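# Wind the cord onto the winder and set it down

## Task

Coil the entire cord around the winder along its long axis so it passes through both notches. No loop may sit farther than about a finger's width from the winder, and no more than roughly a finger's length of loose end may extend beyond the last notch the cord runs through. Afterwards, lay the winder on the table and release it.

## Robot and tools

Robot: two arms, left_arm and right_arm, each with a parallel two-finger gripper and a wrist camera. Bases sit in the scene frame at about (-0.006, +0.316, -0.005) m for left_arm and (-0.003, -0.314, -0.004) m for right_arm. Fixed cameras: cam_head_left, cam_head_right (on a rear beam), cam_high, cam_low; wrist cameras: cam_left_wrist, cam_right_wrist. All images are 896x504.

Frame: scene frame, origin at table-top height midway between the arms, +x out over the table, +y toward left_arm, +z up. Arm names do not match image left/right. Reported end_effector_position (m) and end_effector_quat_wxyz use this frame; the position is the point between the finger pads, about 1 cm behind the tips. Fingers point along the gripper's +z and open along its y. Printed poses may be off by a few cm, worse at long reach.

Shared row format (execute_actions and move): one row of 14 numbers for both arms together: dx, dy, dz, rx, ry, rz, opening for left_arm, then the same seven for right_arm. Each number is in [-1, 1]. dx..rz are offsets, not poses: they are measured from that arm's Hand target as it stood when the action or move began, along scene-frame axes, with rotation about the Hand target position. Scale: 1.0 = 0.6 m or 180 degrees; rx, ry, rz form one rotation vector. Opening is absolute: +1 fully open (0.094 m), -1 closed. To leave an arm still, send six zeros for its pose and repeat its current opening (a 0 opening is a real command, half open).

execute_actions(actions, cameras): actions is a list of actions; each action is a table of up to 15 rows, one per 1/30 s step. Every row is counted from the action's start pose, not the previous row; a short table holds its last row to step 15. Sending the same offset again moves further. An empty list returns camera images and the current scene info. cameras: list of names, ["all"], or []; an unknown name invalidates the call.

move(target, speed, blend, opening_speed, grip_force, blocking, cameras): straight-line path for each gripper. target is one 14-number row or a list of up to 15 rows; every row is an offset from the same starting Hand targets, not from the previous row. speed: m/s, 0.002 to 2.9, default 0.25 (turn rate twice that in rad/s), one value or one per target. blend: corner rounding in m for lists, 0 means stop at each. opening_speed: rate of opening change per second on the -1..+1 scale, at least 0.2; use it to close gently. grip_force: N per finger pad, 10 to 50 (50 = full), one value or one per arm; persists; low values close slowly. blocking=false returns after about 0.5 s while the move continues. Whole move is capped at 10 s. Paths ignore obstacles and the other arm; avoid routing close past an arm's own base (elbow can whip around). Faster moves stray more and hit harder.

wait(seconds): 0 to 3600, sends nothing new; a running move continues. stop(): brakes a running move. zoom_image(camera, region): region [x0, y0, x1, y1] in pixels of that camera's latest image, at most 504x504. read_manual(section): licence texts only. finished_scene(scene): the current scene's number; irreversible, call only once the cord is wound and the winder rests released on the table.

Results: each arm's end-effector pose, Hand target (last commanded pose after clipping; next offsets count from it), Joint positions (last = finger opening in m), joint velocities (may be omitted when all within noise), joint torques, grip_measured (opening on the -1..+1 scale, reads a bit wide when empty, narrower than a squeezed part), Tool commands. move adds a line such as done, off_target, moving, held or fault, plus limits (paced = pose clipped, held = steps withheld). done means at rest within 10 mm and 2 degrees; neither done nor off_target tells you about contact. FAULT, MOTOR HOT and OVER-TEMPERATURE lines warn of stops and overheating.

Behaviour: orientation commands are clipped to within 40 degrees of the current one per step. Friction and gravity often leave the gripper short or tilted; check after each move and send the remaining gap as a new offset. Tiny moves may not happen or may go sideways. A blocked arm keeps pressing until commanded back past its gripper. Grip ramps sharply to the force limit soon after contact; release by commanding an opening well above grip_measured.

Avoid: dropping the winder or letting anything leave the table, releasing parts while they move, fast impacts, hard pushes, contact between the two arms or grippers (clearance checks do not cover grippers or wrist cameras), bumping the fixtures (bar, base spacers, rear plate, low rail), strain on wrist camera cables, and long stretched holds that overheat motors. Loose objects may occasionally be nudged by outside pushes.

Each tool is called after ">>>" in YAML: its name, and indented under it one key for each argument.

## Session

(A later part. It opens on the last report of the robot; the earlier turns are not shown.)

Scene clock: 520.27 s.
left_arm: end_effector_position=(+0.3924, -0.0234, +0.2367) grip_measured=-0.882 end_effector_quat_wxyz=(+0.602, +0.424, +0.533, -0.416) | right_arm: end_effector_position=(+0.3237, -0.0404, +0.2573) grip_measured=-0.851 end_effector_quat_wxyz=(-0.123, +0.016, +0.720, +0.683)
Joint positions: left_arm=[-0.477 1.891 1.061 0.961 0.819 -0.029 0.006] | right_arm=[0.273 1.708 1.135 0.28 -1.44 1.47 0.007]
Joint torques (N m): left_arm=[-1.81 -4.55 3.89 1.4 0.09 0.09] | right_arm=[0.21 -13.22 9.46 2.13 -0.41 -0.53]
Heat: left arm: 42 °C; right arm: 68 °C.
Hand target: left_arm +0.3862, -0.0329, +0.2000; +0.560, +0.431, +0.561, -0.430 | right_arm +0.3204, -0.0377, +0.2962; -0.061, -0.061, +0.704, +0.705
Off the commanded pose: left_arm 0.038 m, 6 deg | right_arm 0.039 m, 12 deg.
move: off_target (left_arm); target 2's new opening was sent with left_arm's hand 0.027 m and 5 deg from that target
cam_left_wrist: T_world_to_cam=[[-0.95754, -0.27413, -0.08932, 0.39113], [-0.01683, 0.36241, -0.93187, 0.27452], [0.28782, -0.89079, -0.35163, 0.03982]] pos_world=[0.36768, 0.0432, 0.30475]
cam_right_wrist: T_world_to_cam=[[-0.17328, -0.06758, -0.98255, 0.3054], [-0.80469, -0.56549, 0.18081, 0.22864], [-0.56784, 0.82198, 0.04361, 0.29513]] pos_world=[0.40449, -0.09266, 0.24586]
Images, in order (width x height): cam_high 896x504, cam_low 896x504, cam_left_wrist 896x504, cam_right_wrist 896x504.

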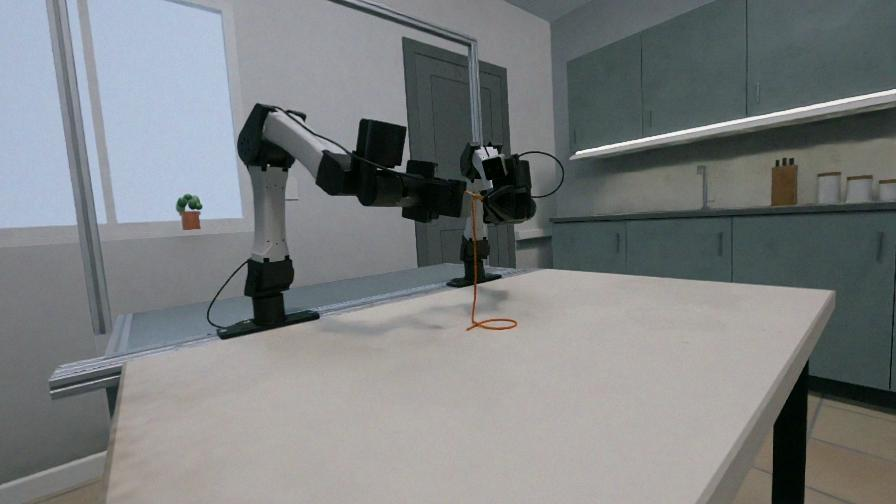

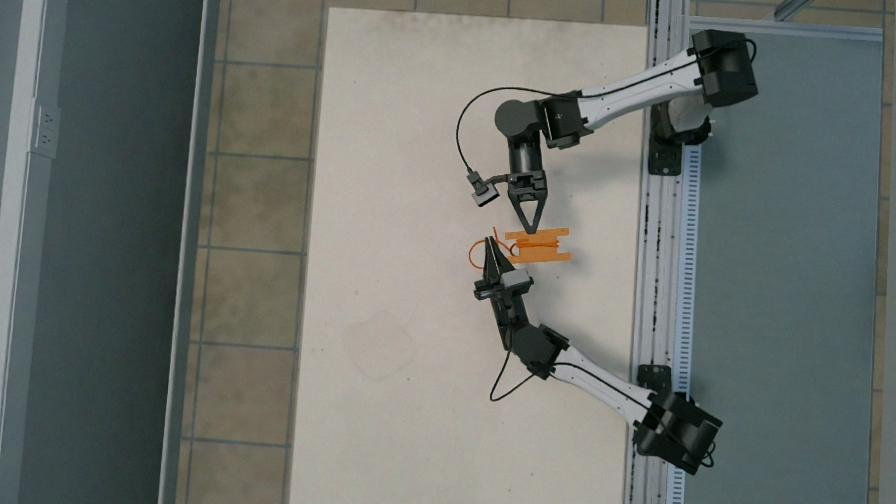

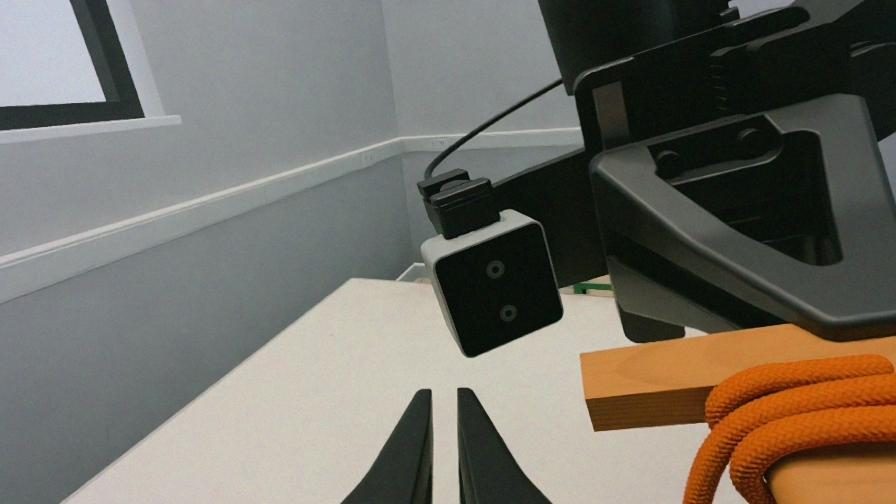

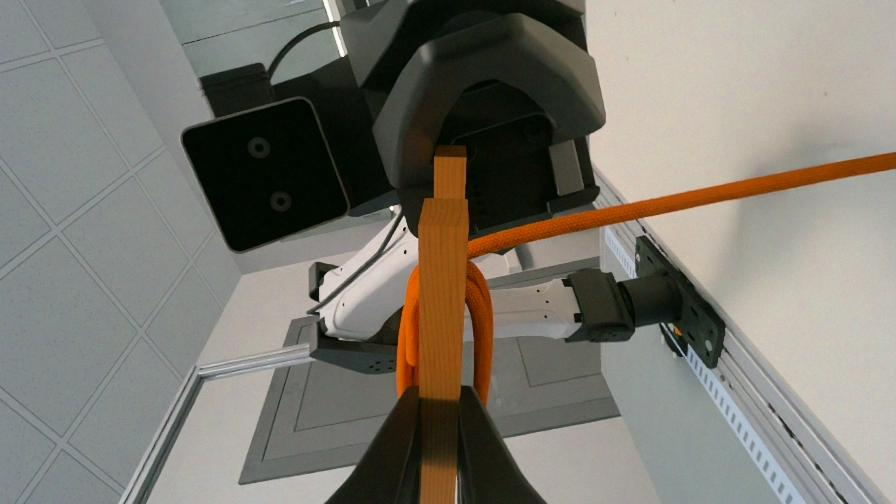

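>>> move:
  target:
    - [-0.024,0.166,0.062,0,0,0,-0.88,0,0,0,0,0,0,-1]
    - [-0.077,0.155,-0.167,0,0,0,-0.3,0,0,0,0,0,0,-1]
  speed: 0.2
  blend: 0.02
  cameras: ["cam_low","cam_left_wrist","cam_right_wrist"]

>>> zoom_image:
  camera: "cam_low"
  region: [440, 160, 620, 340]

Scene clock: 532.63 s.
left_arm: end_effector_position=(+0.3388, +0.0612, +0.0997) grip_measured=-0.302 end_effector_quat_wxyz=(+0.554, +0.434, +0.565, -0.432) | right_arm: end_effector_position=(+0.3255, -0.0358, +0.2839) grip_measured=-0.851 end_effector_quat_wxyz=(-0.073, -0.044, +0.708, +0.701)
Joint positions: left_arm=[-0.297 2.076 0.631 1.452 1.044 -0.014 0.033] | right_arm=[0.283 1.707 1.155 0.483 -1.444 1.534 0.007]
Joint torques (N m): left_arm=[-0.44 -5.18 3.45 2.27 -0.2 -0.12] | right_arm=[-0.55 -11.85 5.85 1.56 -0.17 -0.02]
Heat: left arm: 42 °C; right arm: 68 °C.
Hand target: left_arm +0.3400, +0.0600, +0.0998; +0.560, +0.431, +0.561, -0.430 | right_arm +0.3204, -0.0377, +0.2962; -0.061, -0.061, +0.704, +0.705
Off the commanded pose: left_arm 0.002 m, 1 deg | right_arm 0.013 m, 2 deg.
move: done
cam_left_wrist: T_world_to_cam=[[-0.97312, -0.22996, -0.01228, 0.34565], [-0.08815, 0.42126, -0.90264, 0.13291], [0.21274, -0.8773, -0.43021, 0.11494]] pos_world=[0.32363, 0.12433, 0.17366]
cam_right_wrist: T_world_to_cam=[[-0.0229, -0.01521, -0.99962, 0.28994], [-0.81334, -0.58115, 0.02747, 0.27375], [-0.58134, 0.81366, 0.00094, 0.30744]] pos_world=[0.40802, -0.08665, 0.28202]

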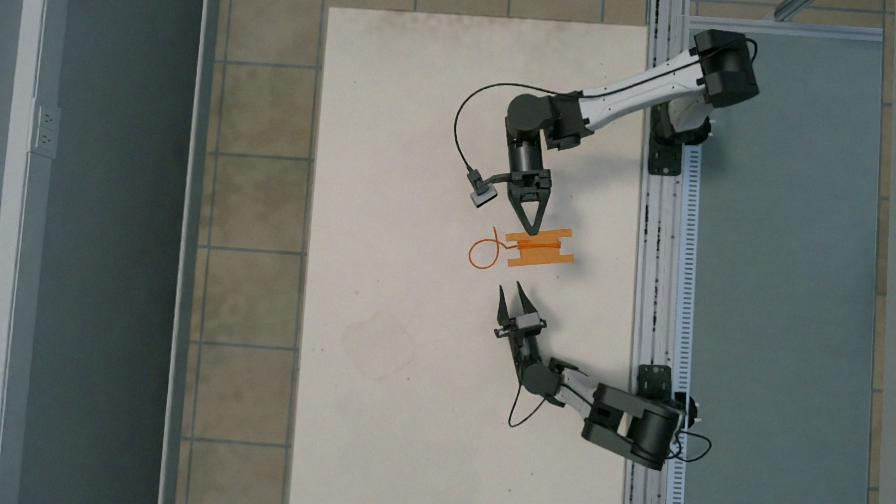

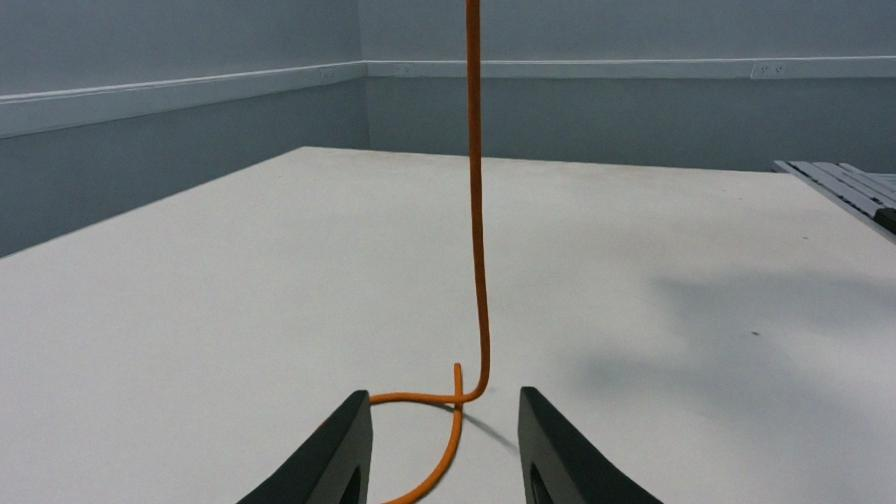

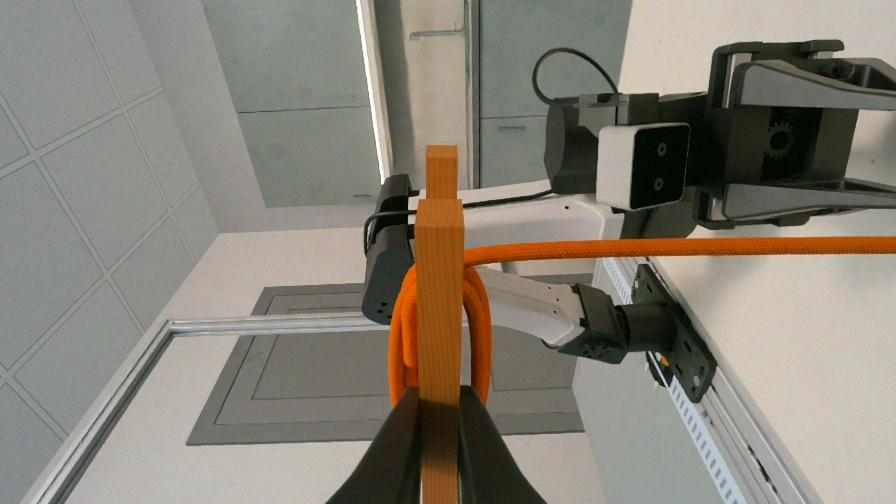

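Scaled by 2.800 from the camera's image (finer frame: 1280x720).

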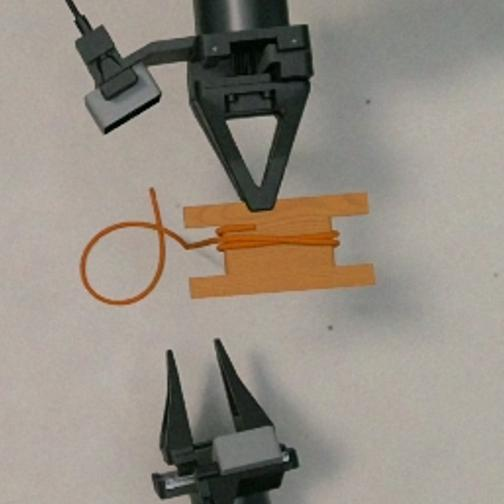

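>>> move:
  target:
    - [-0.01,-0.03,-0.06,0,0,0,-0.3,0,0,0,0,0,0,-1]
    - [0.0217,-0.17,-0.06,0,0,0,-0.3,0,0,0,0,0,0,-1]
    - [0.0217,-0.17,-0.06,0,0,0,-1,0,0,0,0,0,0,-1]
  speed: 0.2
  blend: [0.02,0,0]
  cameras: ["cam_low","cam_left_wrist","cam_right_wrist"]

>>> zoom_image:
  camera: "cam_low"
  region: [440, 160, 620, 340]

Scene clock: 544.47 s.
left_arm: end_effector_position=(+0.3473, -0.0403, +0.0662) grip_measured=-0.976 end_effector_quat_wxyz=(+0.556, +0.436, +0.559, -0.434) | right_arm: end_effector_position=(+0.3255, -0.0358, +0.2839) grip_measured=-0.851 end_effector_quat_wxyz=(-0.073, -0.044, +0.708, +0.701)
Joint positions: left_arm=[-0.564 2.303 0.863 1.459 0.784 -0.014 0.001] | right_arm=[0.283 1.707 1.155 0.484 -1.444 1.535 0.007]
Joint torques (N m): left_arm=[-0.01 -6.53 4.89 2.02 -0.26 -0.02] | right_arm=[-0.44 -11.54 5.87 1.52 -0.15 -0.06]
Heat: left arm: 42 °C; right arm: 69 °C.
Hand target: left_arm +0.3530, -0.0419, +0.0638; +0.560, +0.431, +0.561, -0.430 | right_arm +0.3204, -0.0377, +0.2962; -0.061, -0.061, +0.704, +0.705
Off the commanded pose: left_arm 0.006 m, 1 deg | right_arm 0.013 m, 2 deg.
move: done
cam_left_wrist: T_world_to_cam=[[-0.97455, -0.2233, -0.01972, 0.33147], [-0.07676, 0.41508, -0.90654, 0.14228], [0.21062, -0.88196, -0.42165, 0.0096]] pos_world=[0.33193, 0.02342, 0.13957]
cam_right_wrist: T_world_to_cam=[[-0.02251, -0.01505, -0.99963, 0.2899], [-0.81335, -0.58115, 0.02707, 0.27386], [-0.58134, 0.81366, 0.00084, 0.30747]] pos_world=[0.40802, -0.08665, 0.28212]

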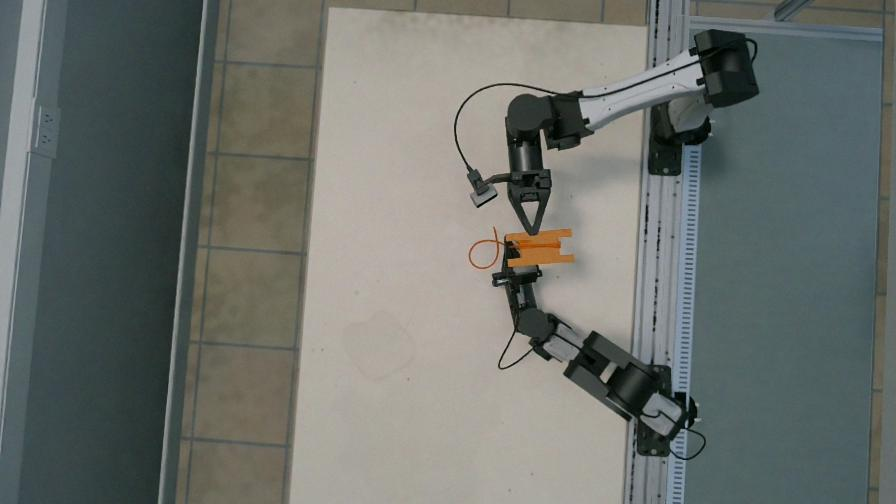

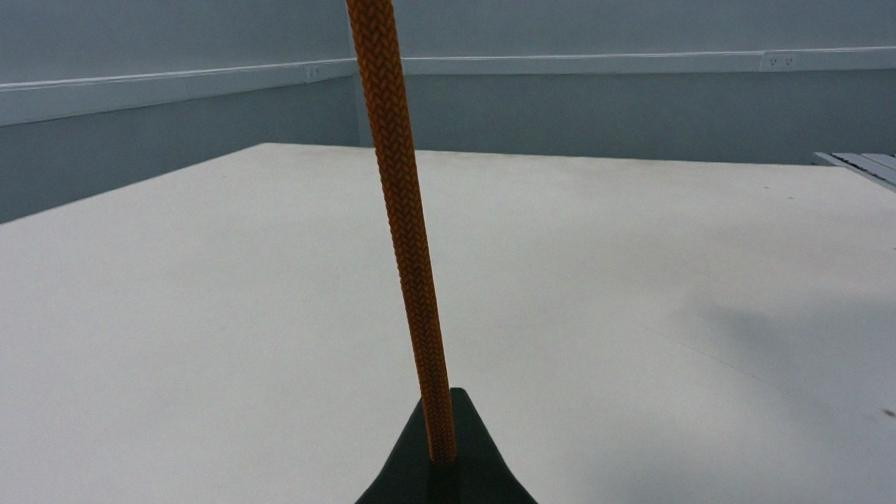

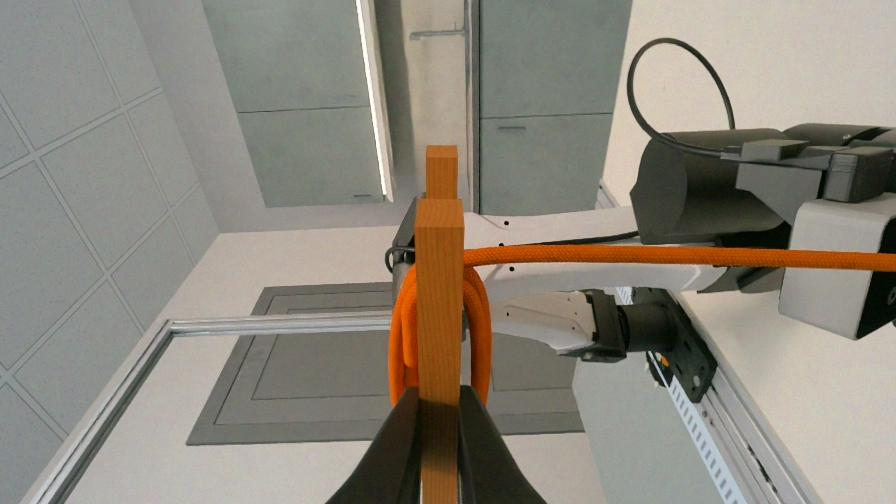

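Scaled by 2.800 from the camera's image (finer frame: 1280x720).

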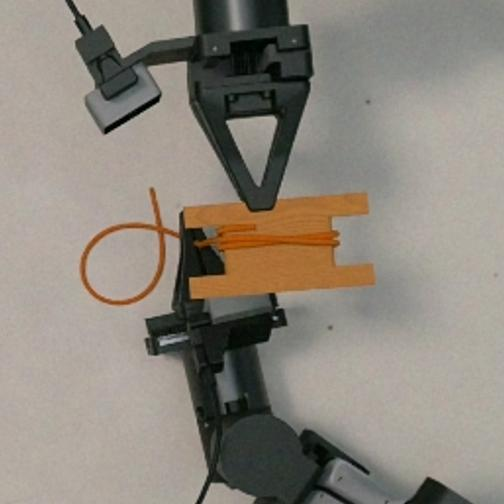

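>>> move:
  target:
    - [-0.168,-0.008,0.069,0,0,0,-1,0,0,0,0,0,0,-1]
    - [-0.292,-0.02,0.194,0,0,0,-1,0,0,0,0,0,0,-1]
    - [-0.342,-0.003,0.358,0,0,0,-1,0,0,0,0,0,0,-1]
    - [-0.299,0.046,0.465,0,0,0,-1,0,0,0,0,0,0,-1]
    - [-0.213,0.089,0.532,0,0,0,-1,0,0,0,0,0,0,-1]
    - [-0.1165,0.115,0.548,0,0,0,-1,0,0,0,0,0,0,-1]
    - [-0.016,0.118,0.523,0,0,0,-1,0,0,0,0,0,0,-1]
    - [0.062,0.106,0.457,0,0,0,-1,0,0,0,0,0,0,-1]
  speed: 0.25
  blend: 0.02
  cameras: ["cam_low","cam_left_wrist","cam_right_wrist"]

>>> zoom_image:
  camera: "cam_low"
  region: [440, 160, 620, 340]

Scene clock: 565.47 s.
left_arm: end_effector_position=(+0.3661, +0.0145, +0.3221) grip_measured=-0.977 end_effector_quat_wxyz=(+0.518, +0.444, +0.569, -0.459) | right_arm: end_effector_position=(+0.3374, -0.0367, +0.2828) grip_measured=-0.851 end_effector_quat_wxyz=(-0.050, -0.020, +0.710, +0.702)
Joint positions: left_arm=[-0.376 1.637 1.254 0.338 1.035 -0.022 0.001] | right_arm=[0.276 1.707 1.151 0.496 -1.384 1.544 0.007]
Joint torques (N m): left_arm=[2.45 -4.62 9.47 2.5 -0.66 -0.01] | right_arm=[-0.2 -11.56 6.2 1.52 -0.87 -0.11]
Heat: left arm: 42 °C; right arm: 69 °C.
Hand target: left_arm +0.3901, +0.0216, +0.3381; +0.560, +0.431, +0.561, -0.430 | right_arm +0.3205, -0.0378, +0.2962; -0.061, -0.061, +0.704, +0.705
Off the commanded pose: left_arm 0.030 m, 6 deg | right_arm 0.022 m, 5 deg.
move: off_target (left_arm)
cam_left_wrist: T_world_to_cam=[[-0.98578, -0.16247, 0.04281, 0.35008], [-0.11136, 0.441, -0.89057, 0.36016], [0.12581, -0.88268, -0.45283, 0.20302]] pos_world=[0.35967, 0.07724, 0.3977]
cam_right_wrist: T_world_to_cam=[[-0.02504, -0.01707, -0.99954, 0.28974], [-0.85021, -0.52557, 0.03027, 0.29666], [-0.52585, 0.85058, -0.00135, 0.29833]] pos_world=[0.41635, -0.09289, 0.28103]

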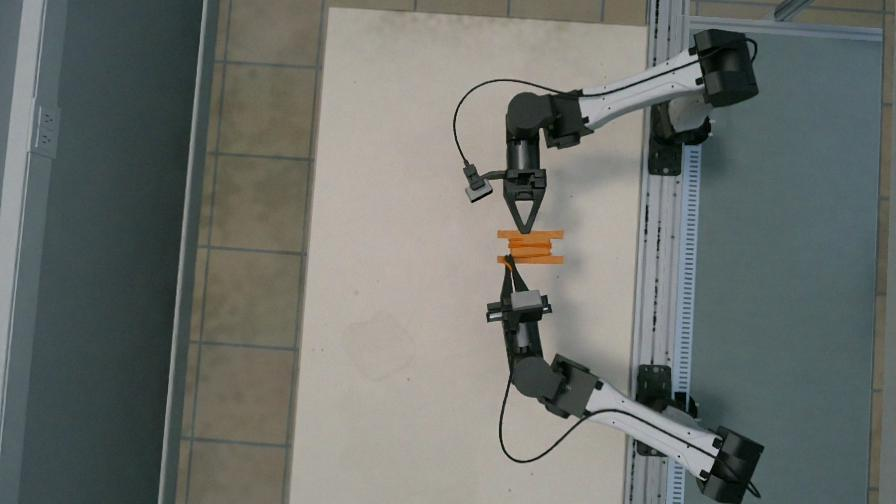

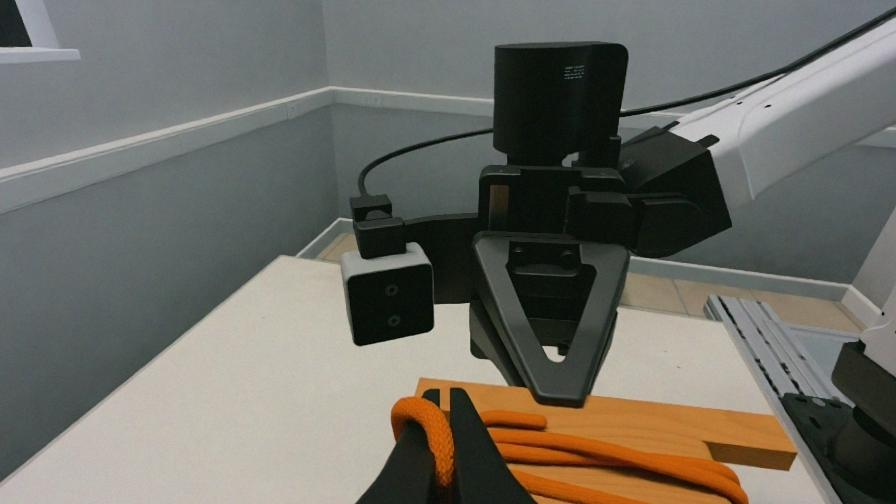

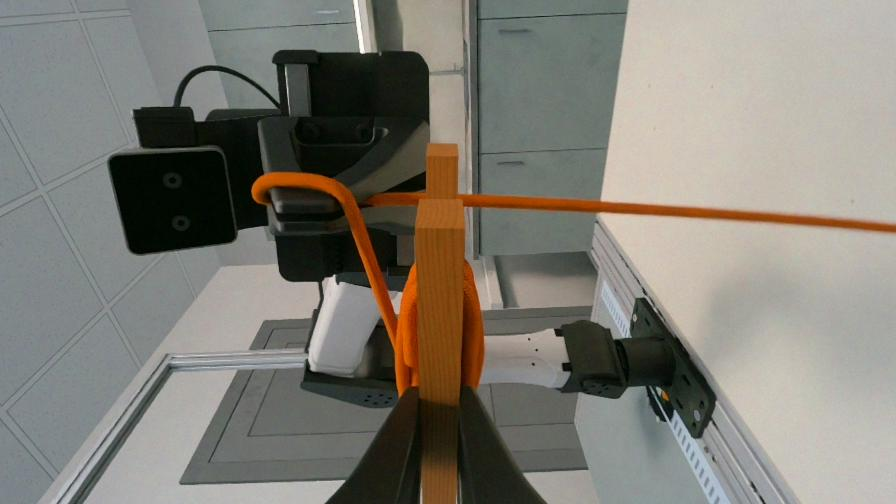

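Scaled by 2.800 from the camera's image (finer frame: 1280x720).

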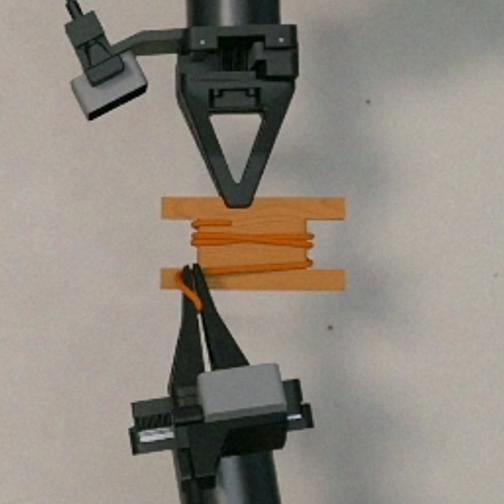

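>>> move:
  target:
    - [-0.067,-0.036,-0.005,0,0,0,-1,0,0,0,0,0,0,-1]
    - [-0.067,-0.036,-0.005,0,0,0,-0.88,0,0,0,0,0,0,-1]
    - [0.028,-0.078,-0.02,0,0,0,-0.88,0,0,0,0,0,0,-1]
    - [0.028,-0.069,-0.128,0,0,0,-0.88,0,0,0,0,0,0,-1]
    - [0.01,-0.056,-0.23,0,0,0,-0.88,0,0,0,0,0,0,-1]
  speed: 0.2
  blend: [0,0,0.015,0.015,0]
  cameras: ["cam_low","cam_left_wrist","cam_right_wrist"]

>>> zoom_image:
  camera: "cam_low"
  region: [440, 160, 620, 340]

Scene clock: 584.63 s.
left_arm: end_effector_position=(+0.3933, -0.0127, +0.1969) grip_measured=-0.882 end_effector_quat_wxyz=(+0.550, +0.430, +0.571, -0.433) | right_arm: end_effector_position=(+0.3262, -0.0388, +0.2790) grip_measured=-0.851 end_effector_quat_wxyz=(-0.074, -0.035, +0.710, +0.700)
Joint positions: left_arm=[-0.441 1.924 1.04 0.879 0.895 -0.019 0.006] | right_arm=[0.275 1.704 1.14 0.475 -1.441 1.528 0.007]
Joint torques (N m): left_arm=[0.49 -6.61 5.97 2.36 -0.05 -0.01] | right_arm=[0.17 -11.49 7.01 1.58 -0.24 -0.06]
Heat: left arm: 43 °C; right arm: 68 °C.
Hand target: left_arm +0.3962, -0.0119, +0.2000; +0.560, +0.431, +0.561, -0.430 | right_arm +0.3203, -0.0377, +0.2962; -0.061, -0.061, +0.704, +0.705
Off the commanded pose: left_arm 0.004 m, 2 deg | right_arm 0.018 m, 3 deg.
move: done; target 2's new opening was sent with left_arm's hand 0.020 m and 4 deg from that target
cam_left_wrist: T_world_to_cam=[[-0.972, -0.23498, 0.00209, 0.37953], [-0.10429, 0.42339, -0.89993, 0.26248], [0.21058, -0.87494, -0.43604, 0.08239]] pos_world=[0.37893, 0.05014, 0.27135]
cam_right_wrist: T_world_to_cam=[[-0.03634, -0.02005, -0.99914, 0.2892], [-0.81898, -0.57233, 0.04127, 0.27102], [-0.57267, 0.81978, 0.00438, 0.30675]] pos_world=[0.40813, -0.09055, 0.27642]

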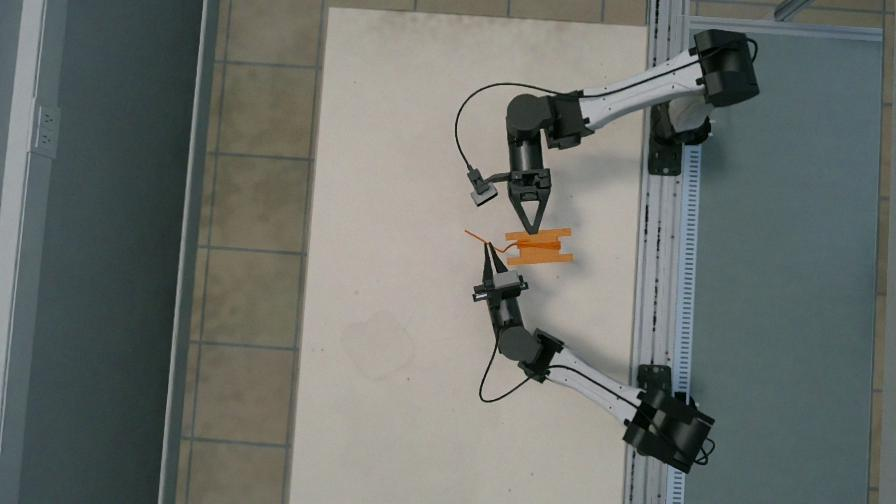

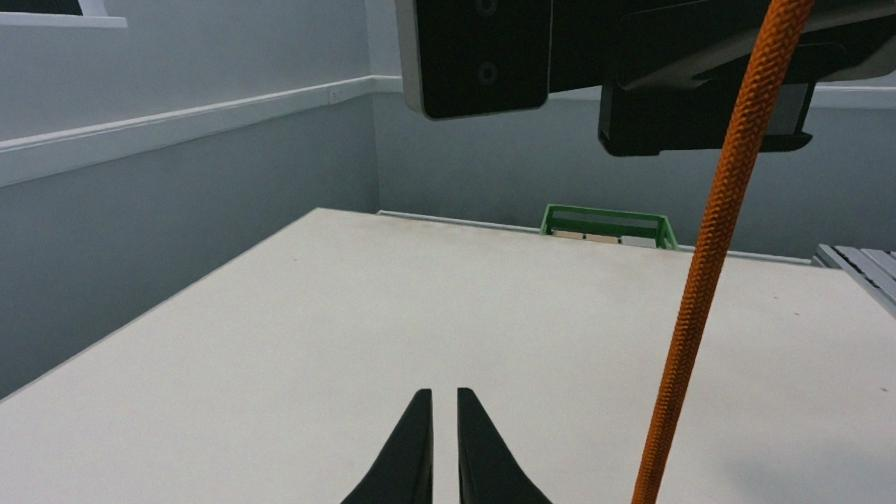

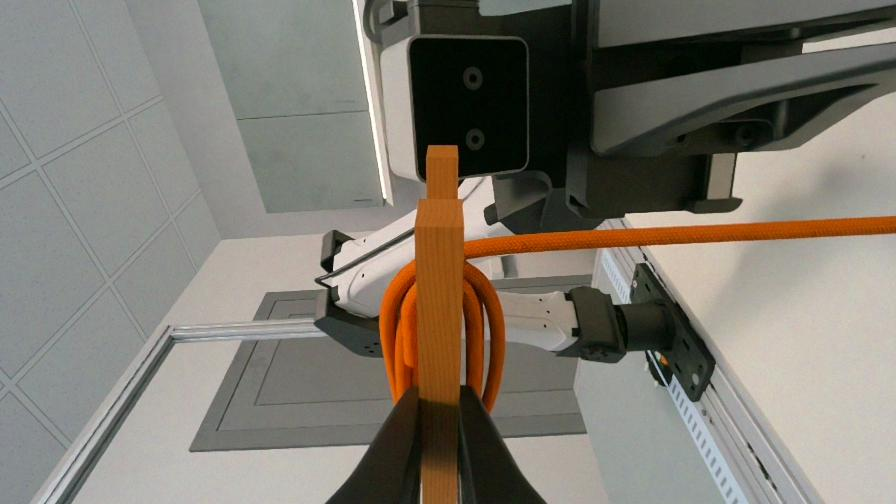

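Scaled by 2.800 from the camera's image (finer frame: 1280x720).

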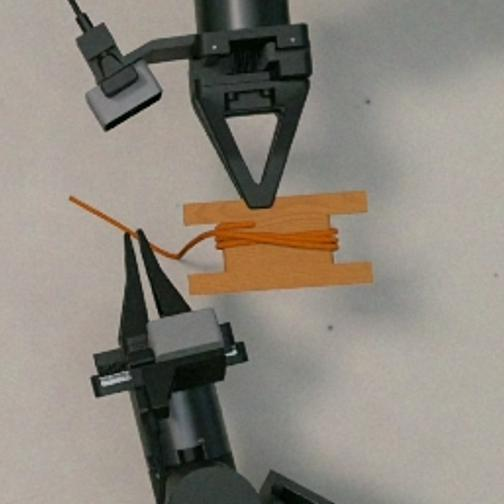

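>>> move:
  target:
    - [-0.04,0.137,0,0,0,0,-0.88,0,0,0,0,0,0,-1]
    - [-0.093,0.087,-0.225,0,0,0,0,0,0,0,0,0,0,-1]
    - [-0.065,-0.05,-0.227,0,0,0,0,0,0,0,0,0,0,-1]
    - [-0.065,-0.05,-0.227,0,0,0,-1,0,0,0,0,0,0,-1]
  speed: 0.25
  blend: [0.02,0,0,0]
  cameras: ["cam_high","cam_low","cam_left_wrist"]

>>> zoom_image:
  camera: "cam_high"
  region: [400, 160, 560, 340]

Scene clock: 595.73 s.
left_arm: end_effector_position=(+0.3509, -0.0409, +0.0666) grip_measured=-0.984 end_effector_quat_wxyz=(+0.558, +0.439, +0.556, -0.432) | right_arm: end_effector_position=(+0.3263, -0.0388, +0.2801) grip_measured=-0.851 end_effector_quat_wxyz=(-0.073, -0.036, +0.709, +0.700)
Joint positions: left_arm=[-0.56 2.308 0.879 1.449 0.79 -0.005 0.001] | right_arm=[0.275 1.704 1.14 0.486 -1.441 1.536 0.007]
Joint torques (N m): left_arm=[0.16 -6.58 5.03 2.02 -0.25 -0.12] | right_arm=[0.08 -11.54 7.06 1.57 -0.23 -0.08]
Heat: left arm: 44 °C; right arm: 64 °C.
Hand target: left_arm +0.3572, -0.0420, +0.0639; +0.560, +0.431, +0.561, -0.430 | right_arm +0.3203, -0.0377, +0.2962; -0.061, -0.061, +0.704, +0.705
Off the commanded pose: left_arm 0.007 m, 1 deg | right_arm 0.017 m, 3 deg.
move: done; target 2's new opening was sent with left_arm's hand 0.006 m and 3 deg from that target
cam_left_wrist: T_world_to_cam=[[-0.97475, -0.22134, -0.0296, 0.33554], [-0.06704, 0.41651, -0.90666, 0.13981], [0.21301, -0.88178, -0.42083, 0.00758]] pos_world=[0.33483, 0.02272, 0.13988]

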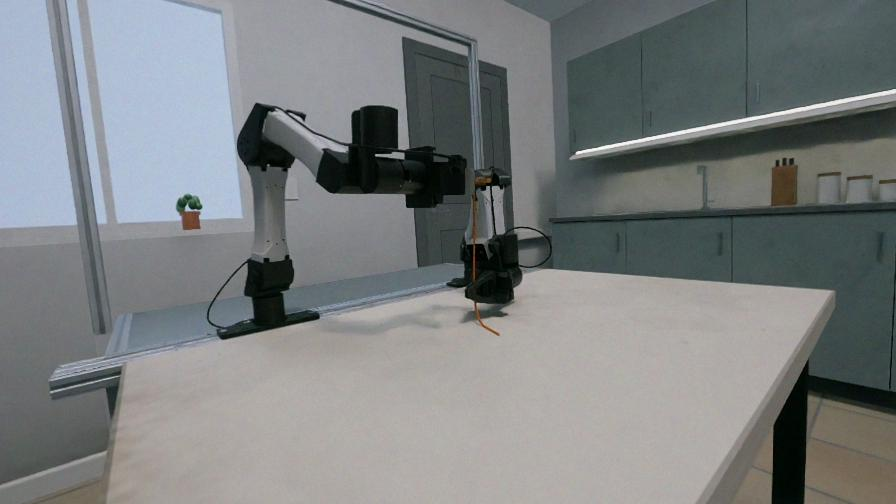

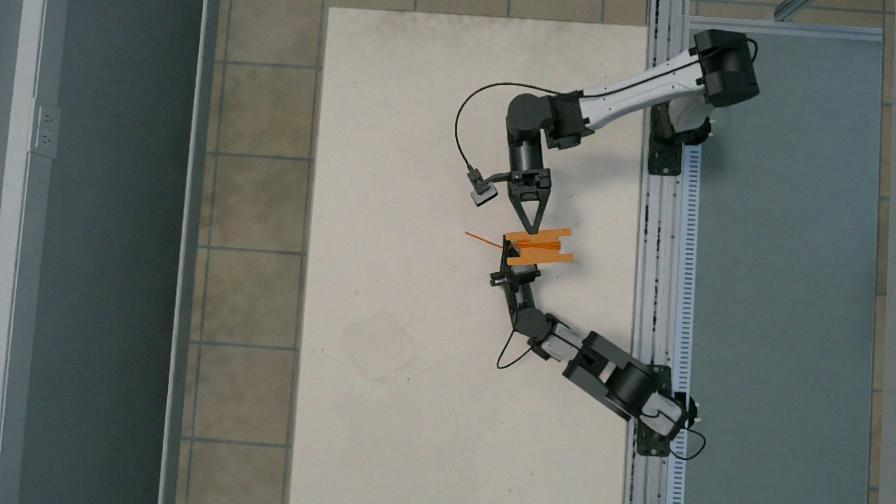

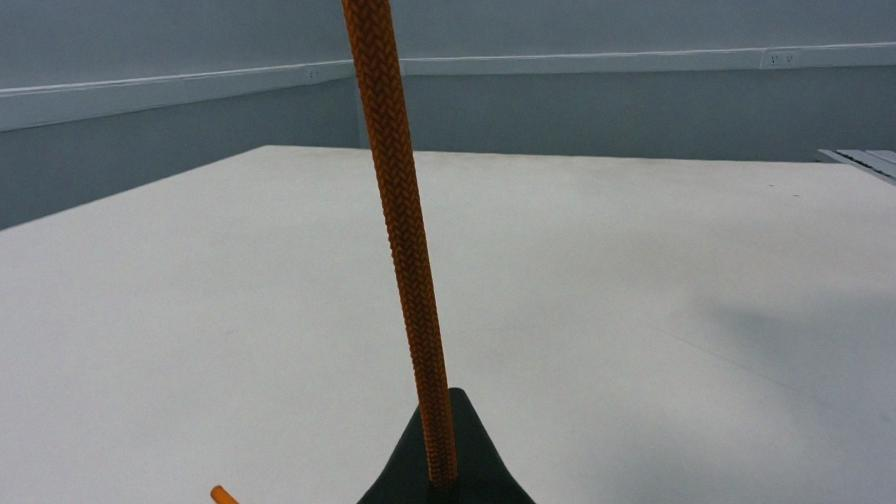

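Scaled by 2.800 from the camera's image (finer frame: 1280x720).

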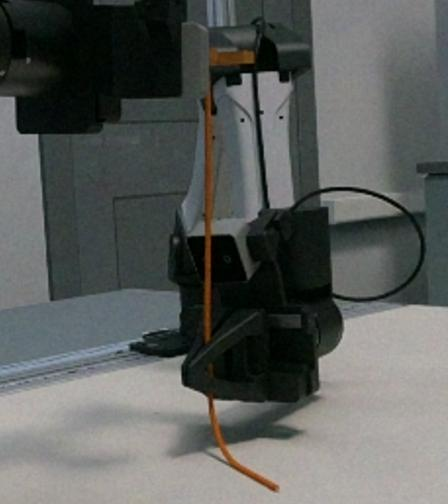

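>>> move:
  target:
    - [-0.175,-0.008,0.069,0,0,0,-1,0,0,0,0,0,0,-1]
    - [-0.299,-0.02,0.194,0,0,0,-1,0,0,0,0,0,0,-1]
    - [-0.349,-0.003,0.358,0,0,0,-1,0,0,0,0,0,0,-1]
    - [-0.306,0.046,0.465,0,0,0,-1,0,0,0,0,0,0,-1]
    - [-0.22,0.089,0.532,0,0,0,-1,0,0,0,0,0,0,-1]
    - [-0.1235,0.115,0.548,0,0,0,-1,0,0,0,0,0,0,-1]
    - [-0.023,0.118,0.523,0,0,0,-1,0,0,0,0,0,0,-1]
    - [0.055,0.106,0.457,0,0,0,-1,0,0,0,0,0,0,-1]
  speed: 0.25
  blend: 0.02
  cameras: ["cam_low","cam_left_wrist","cam_right_wrist"]

>>> zoom_image:
  camera: "cam_low"
  region: [440, 160, 620, 340]

Scene clock: 608.13 s.
left_arm: end_effector_position=(+0.3636, +0.0139, +0.3218) grip_measured=-0.984 end_effector_quat_wxyz=(+0.515, +0.447, +0.567, -0.462) | right_arm: end_effector_position=(+0.3379, -0.0372, +0.2810) grip_measured=-0.851 end_effector_quat_wxyz=(-0.048, -0.014, +0.711, +0.702)
Joint positions: left_arm=[-0.377 1.635 1.252 0.335 1.044 -0.021 0.001] | right_arm=[0.275 1.704 1.14 0.504 -1.374 1.55 0.007]
Joint torques (N m): left_arm=[2.71 -4.51 9.5 2.52 -0.73 -0.02] | right_arm=[-0.1 -11.12 6.94 1.48 -0.96 -0.17]
Heat: left arm: 43 °C; right arm: 62 °C.
Hand target: left_arm +0.3902, +0.0216, +0.3380; +0.560, +0.431, +0.561, -0.430 | right_arm +0.3204, -0.0377, +0.2962; -0.061, -0.061, +0.704, +0.705
Off the commanded pose: left_arm 0.032 m, 7 deg | right_arm 0.023 m, 6 deg.
move: off_target (left_arm)
cam_left_wrist: T_world_to_cam=[[-0.98734, -0.15229, 0.04428, 0.34751], [-0.10827, 0.44314, -0.88989, 0.35844], [0.1159, -0.88342, -0.45402, 0.20663]] pos_world=[0.35797, 0.07663, 0.39739]
cam_right_wrist: T_world_to_cam=[[-0.03039, -0.01791, -0.99938, 0.28971], [-0.85582, -0.51606, 0.03527, 0.29766], [-0.51638, 0.85636, 0.00036, 0.29554]] pos_world=[0.41615, -0.09429, 0.27892]

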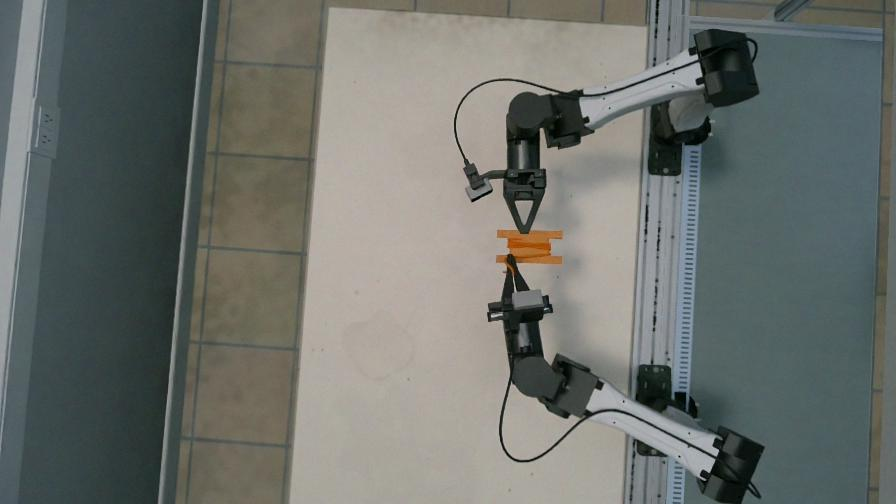

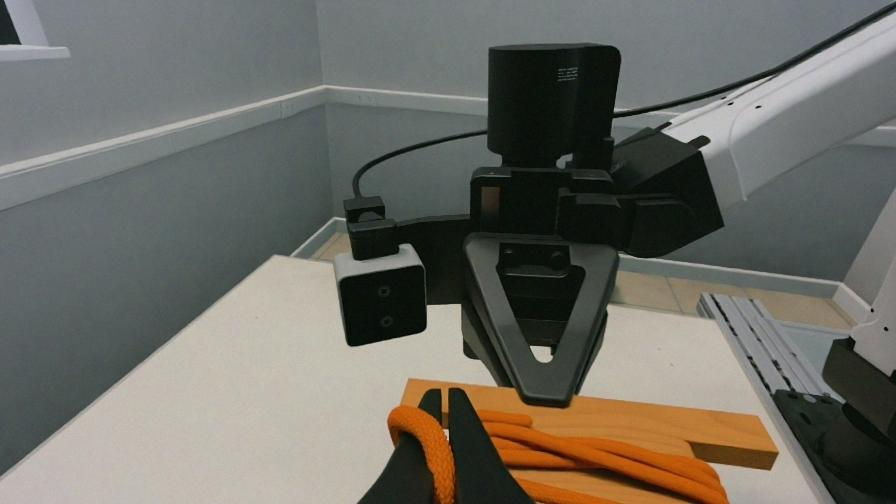

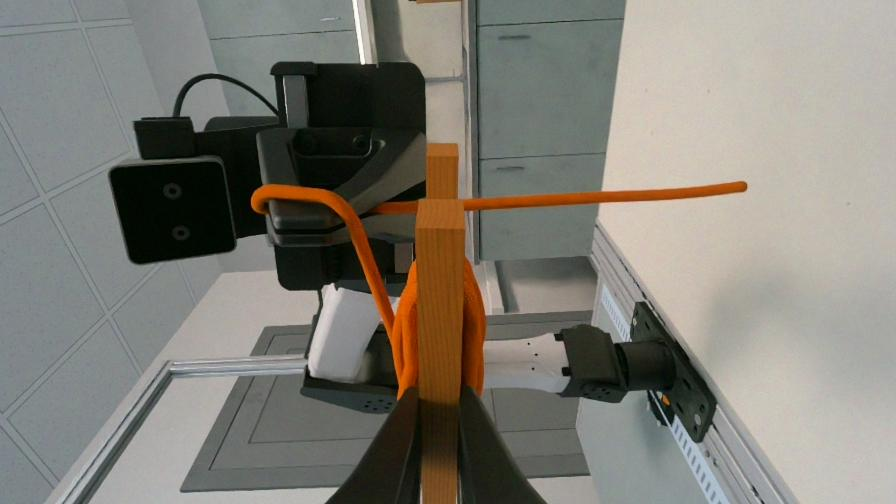

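Scaled by 2.800 from the camera's image (finer frame: 1280x720).

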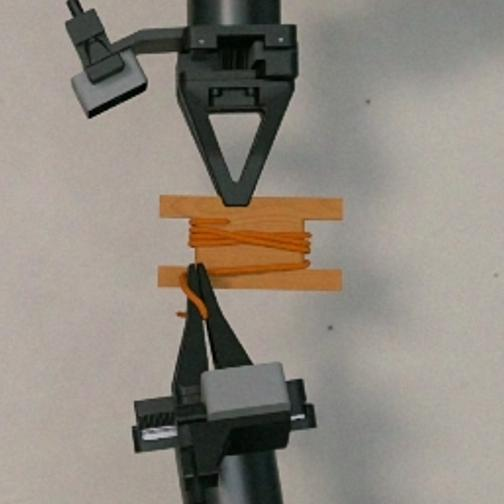

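Same crossing; HT is identical.

>>> move:
  target:
    - [-0.067,-0.036,-0.005,0,0,0,-1,0,0,0,0,0,0,-1]
    - [-0.067,-0.036,-0.005,0,0,0,-0.88,0,0,0,0,0,0,-1]
    - [0.028,-0.078,-0.02,0,0,0,-0.88,0,0,0,0,0,0,-1]
    - [0.028,-0.069,-0.128,0,0,0,-0.88,0,0,0,0,0,0,-1]
    - [0.01,-0.056,-0.23,0,0,0,-0.88,0,0,0,0,0,0,-1]
  speed: 0.2
  blend: [0,0,0.015,0.015,0]
  cameras: ["cam_low","cam_left_wrist","cam_right_wrist","cam_high"]

>>> zoom_image:
  camera: "cam_low"
  region: [440, 160, 620, 340]

>>> zoom_image:
  camera: "cam_high"
  region: [400, 160, 560, 340]

Scene clock: 618.30 s.
left_arm: end_effector_position=(+0.3927, -0.0135, +0.2007) grip_measured=-0.882 end_effector_quat_wxyz=(+0.553, +0.432, +0.567, -0.432) | right_arm: end_effector_position=(+0.3262, -0.0394, +0.2798) grip_measured=-0.851 end_effector_quat_wxyz=(-0.075, -0.033, +0.710, +0.700)
Joint positions: left_arm=[-0.443 1.919 1.043 0.879 0.896 -0.015 0.006] | right_arm=[0.273 1.702 1.139 0.479 -1.441 1.536 0.007]
Joint torques (N m): left_arm=[0.69 -6.19 5.76 2.33 -0.06 -0.04] | right_arm=[0.16 -11.1 7.42 1.64 -0.23 -0.09]
Heat: left arm: 45 °C; right arm: 62 °C.
Hand target: left_arm +0.3963, -0.0119, +0.2001; +0.560, +0.431, +0.561, -0.430 | right_arm +0.3204, -0.0378, +0.2961; -0.061, -0.061, +0.704, +0.705
Off the commanded pose: left_arm 0.004 m, 1 deg | right_arm 0.018 m, 4 deg.
move: done; target 2's new opening was sent with left_arm's hand 0.020 m and 4 deg from that target
cam_left_wrist: T_world_to_cam=[[-0.97252, -0.23267, -0.00801, 0.38105], [-0.09337, 0.42135, -0.90208, 0.26229], [0.21326, -0.87654, -0.4315, 0.08133]] pos_world=[0.37773, 0.04943, 0.27476]
cam_right_wrist: T_world_to_cam=[[-0.03994, -0.01992, -0.999, 0.29102], [-0.81971, -0.57107, 0.04416, 0.27014], [-0.57138, 0.82066, 0.00648, 0.30624]] pos_world=[0.40804, -0.09125, 0.27682]
Images, in order (width x height): cam_high 896x504, cam_low 896x504, cam_left_wrist 896x504, cam_right_wrist 896x504.

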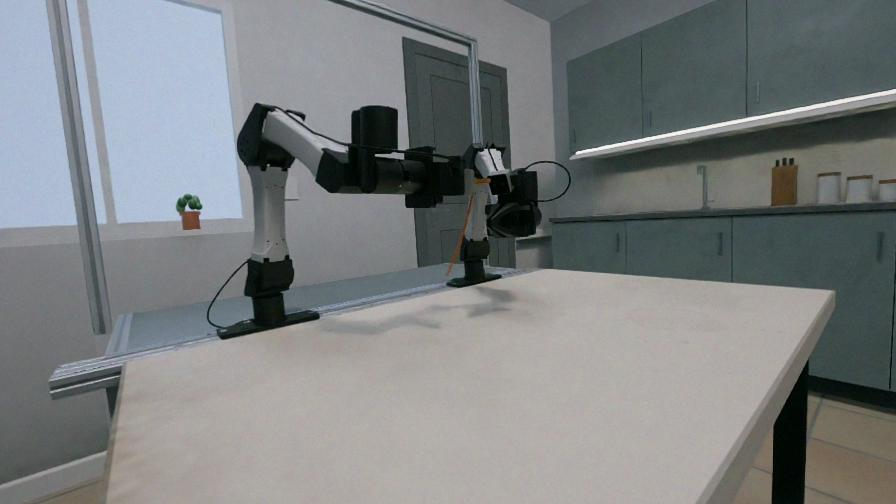

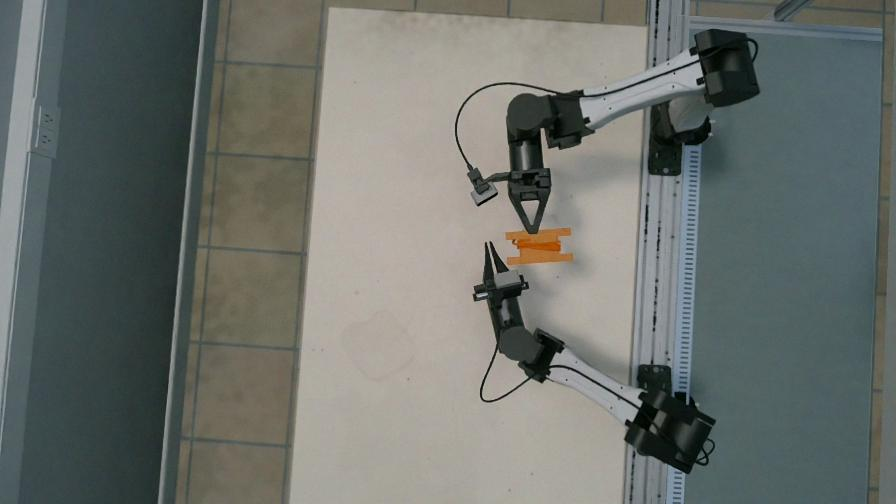

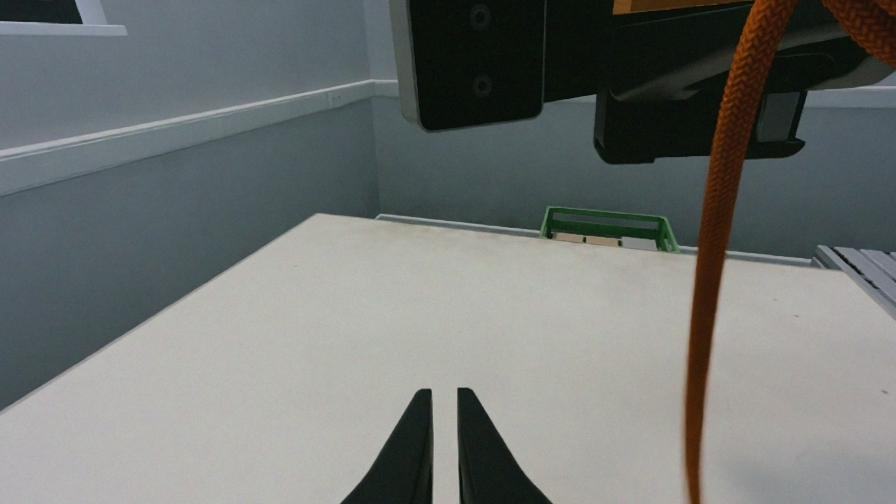

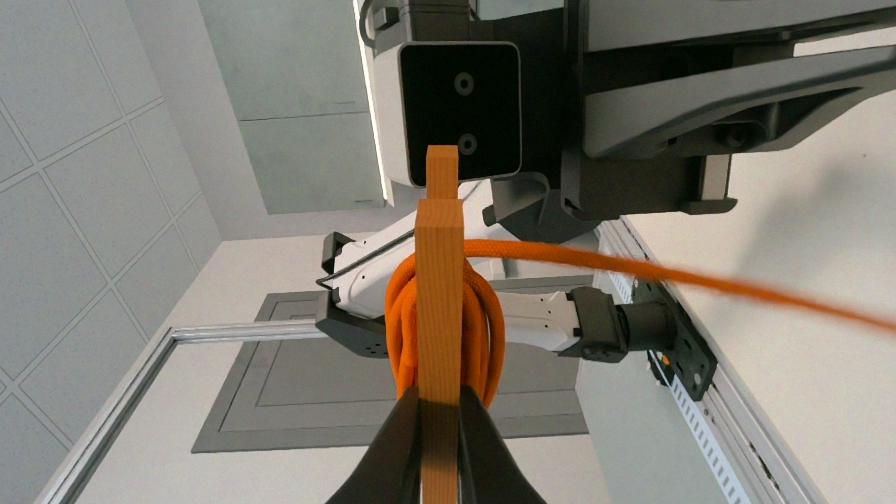

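Scaled by 2.800 from the camera's image (finer frame: 1280x720).

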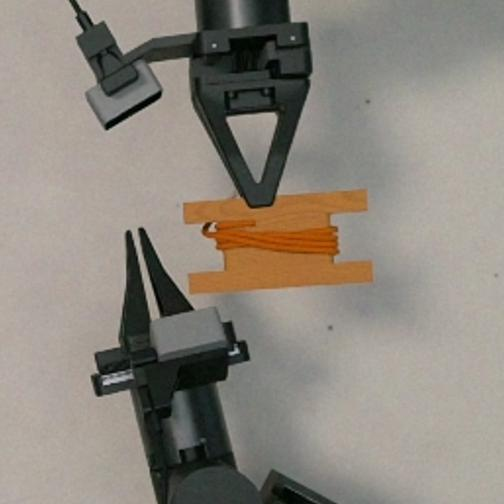

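Scaled by 2.800 from the camera's image (finer frame: 1280x720).

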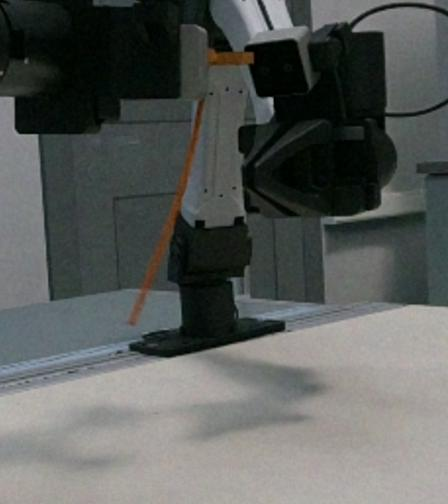

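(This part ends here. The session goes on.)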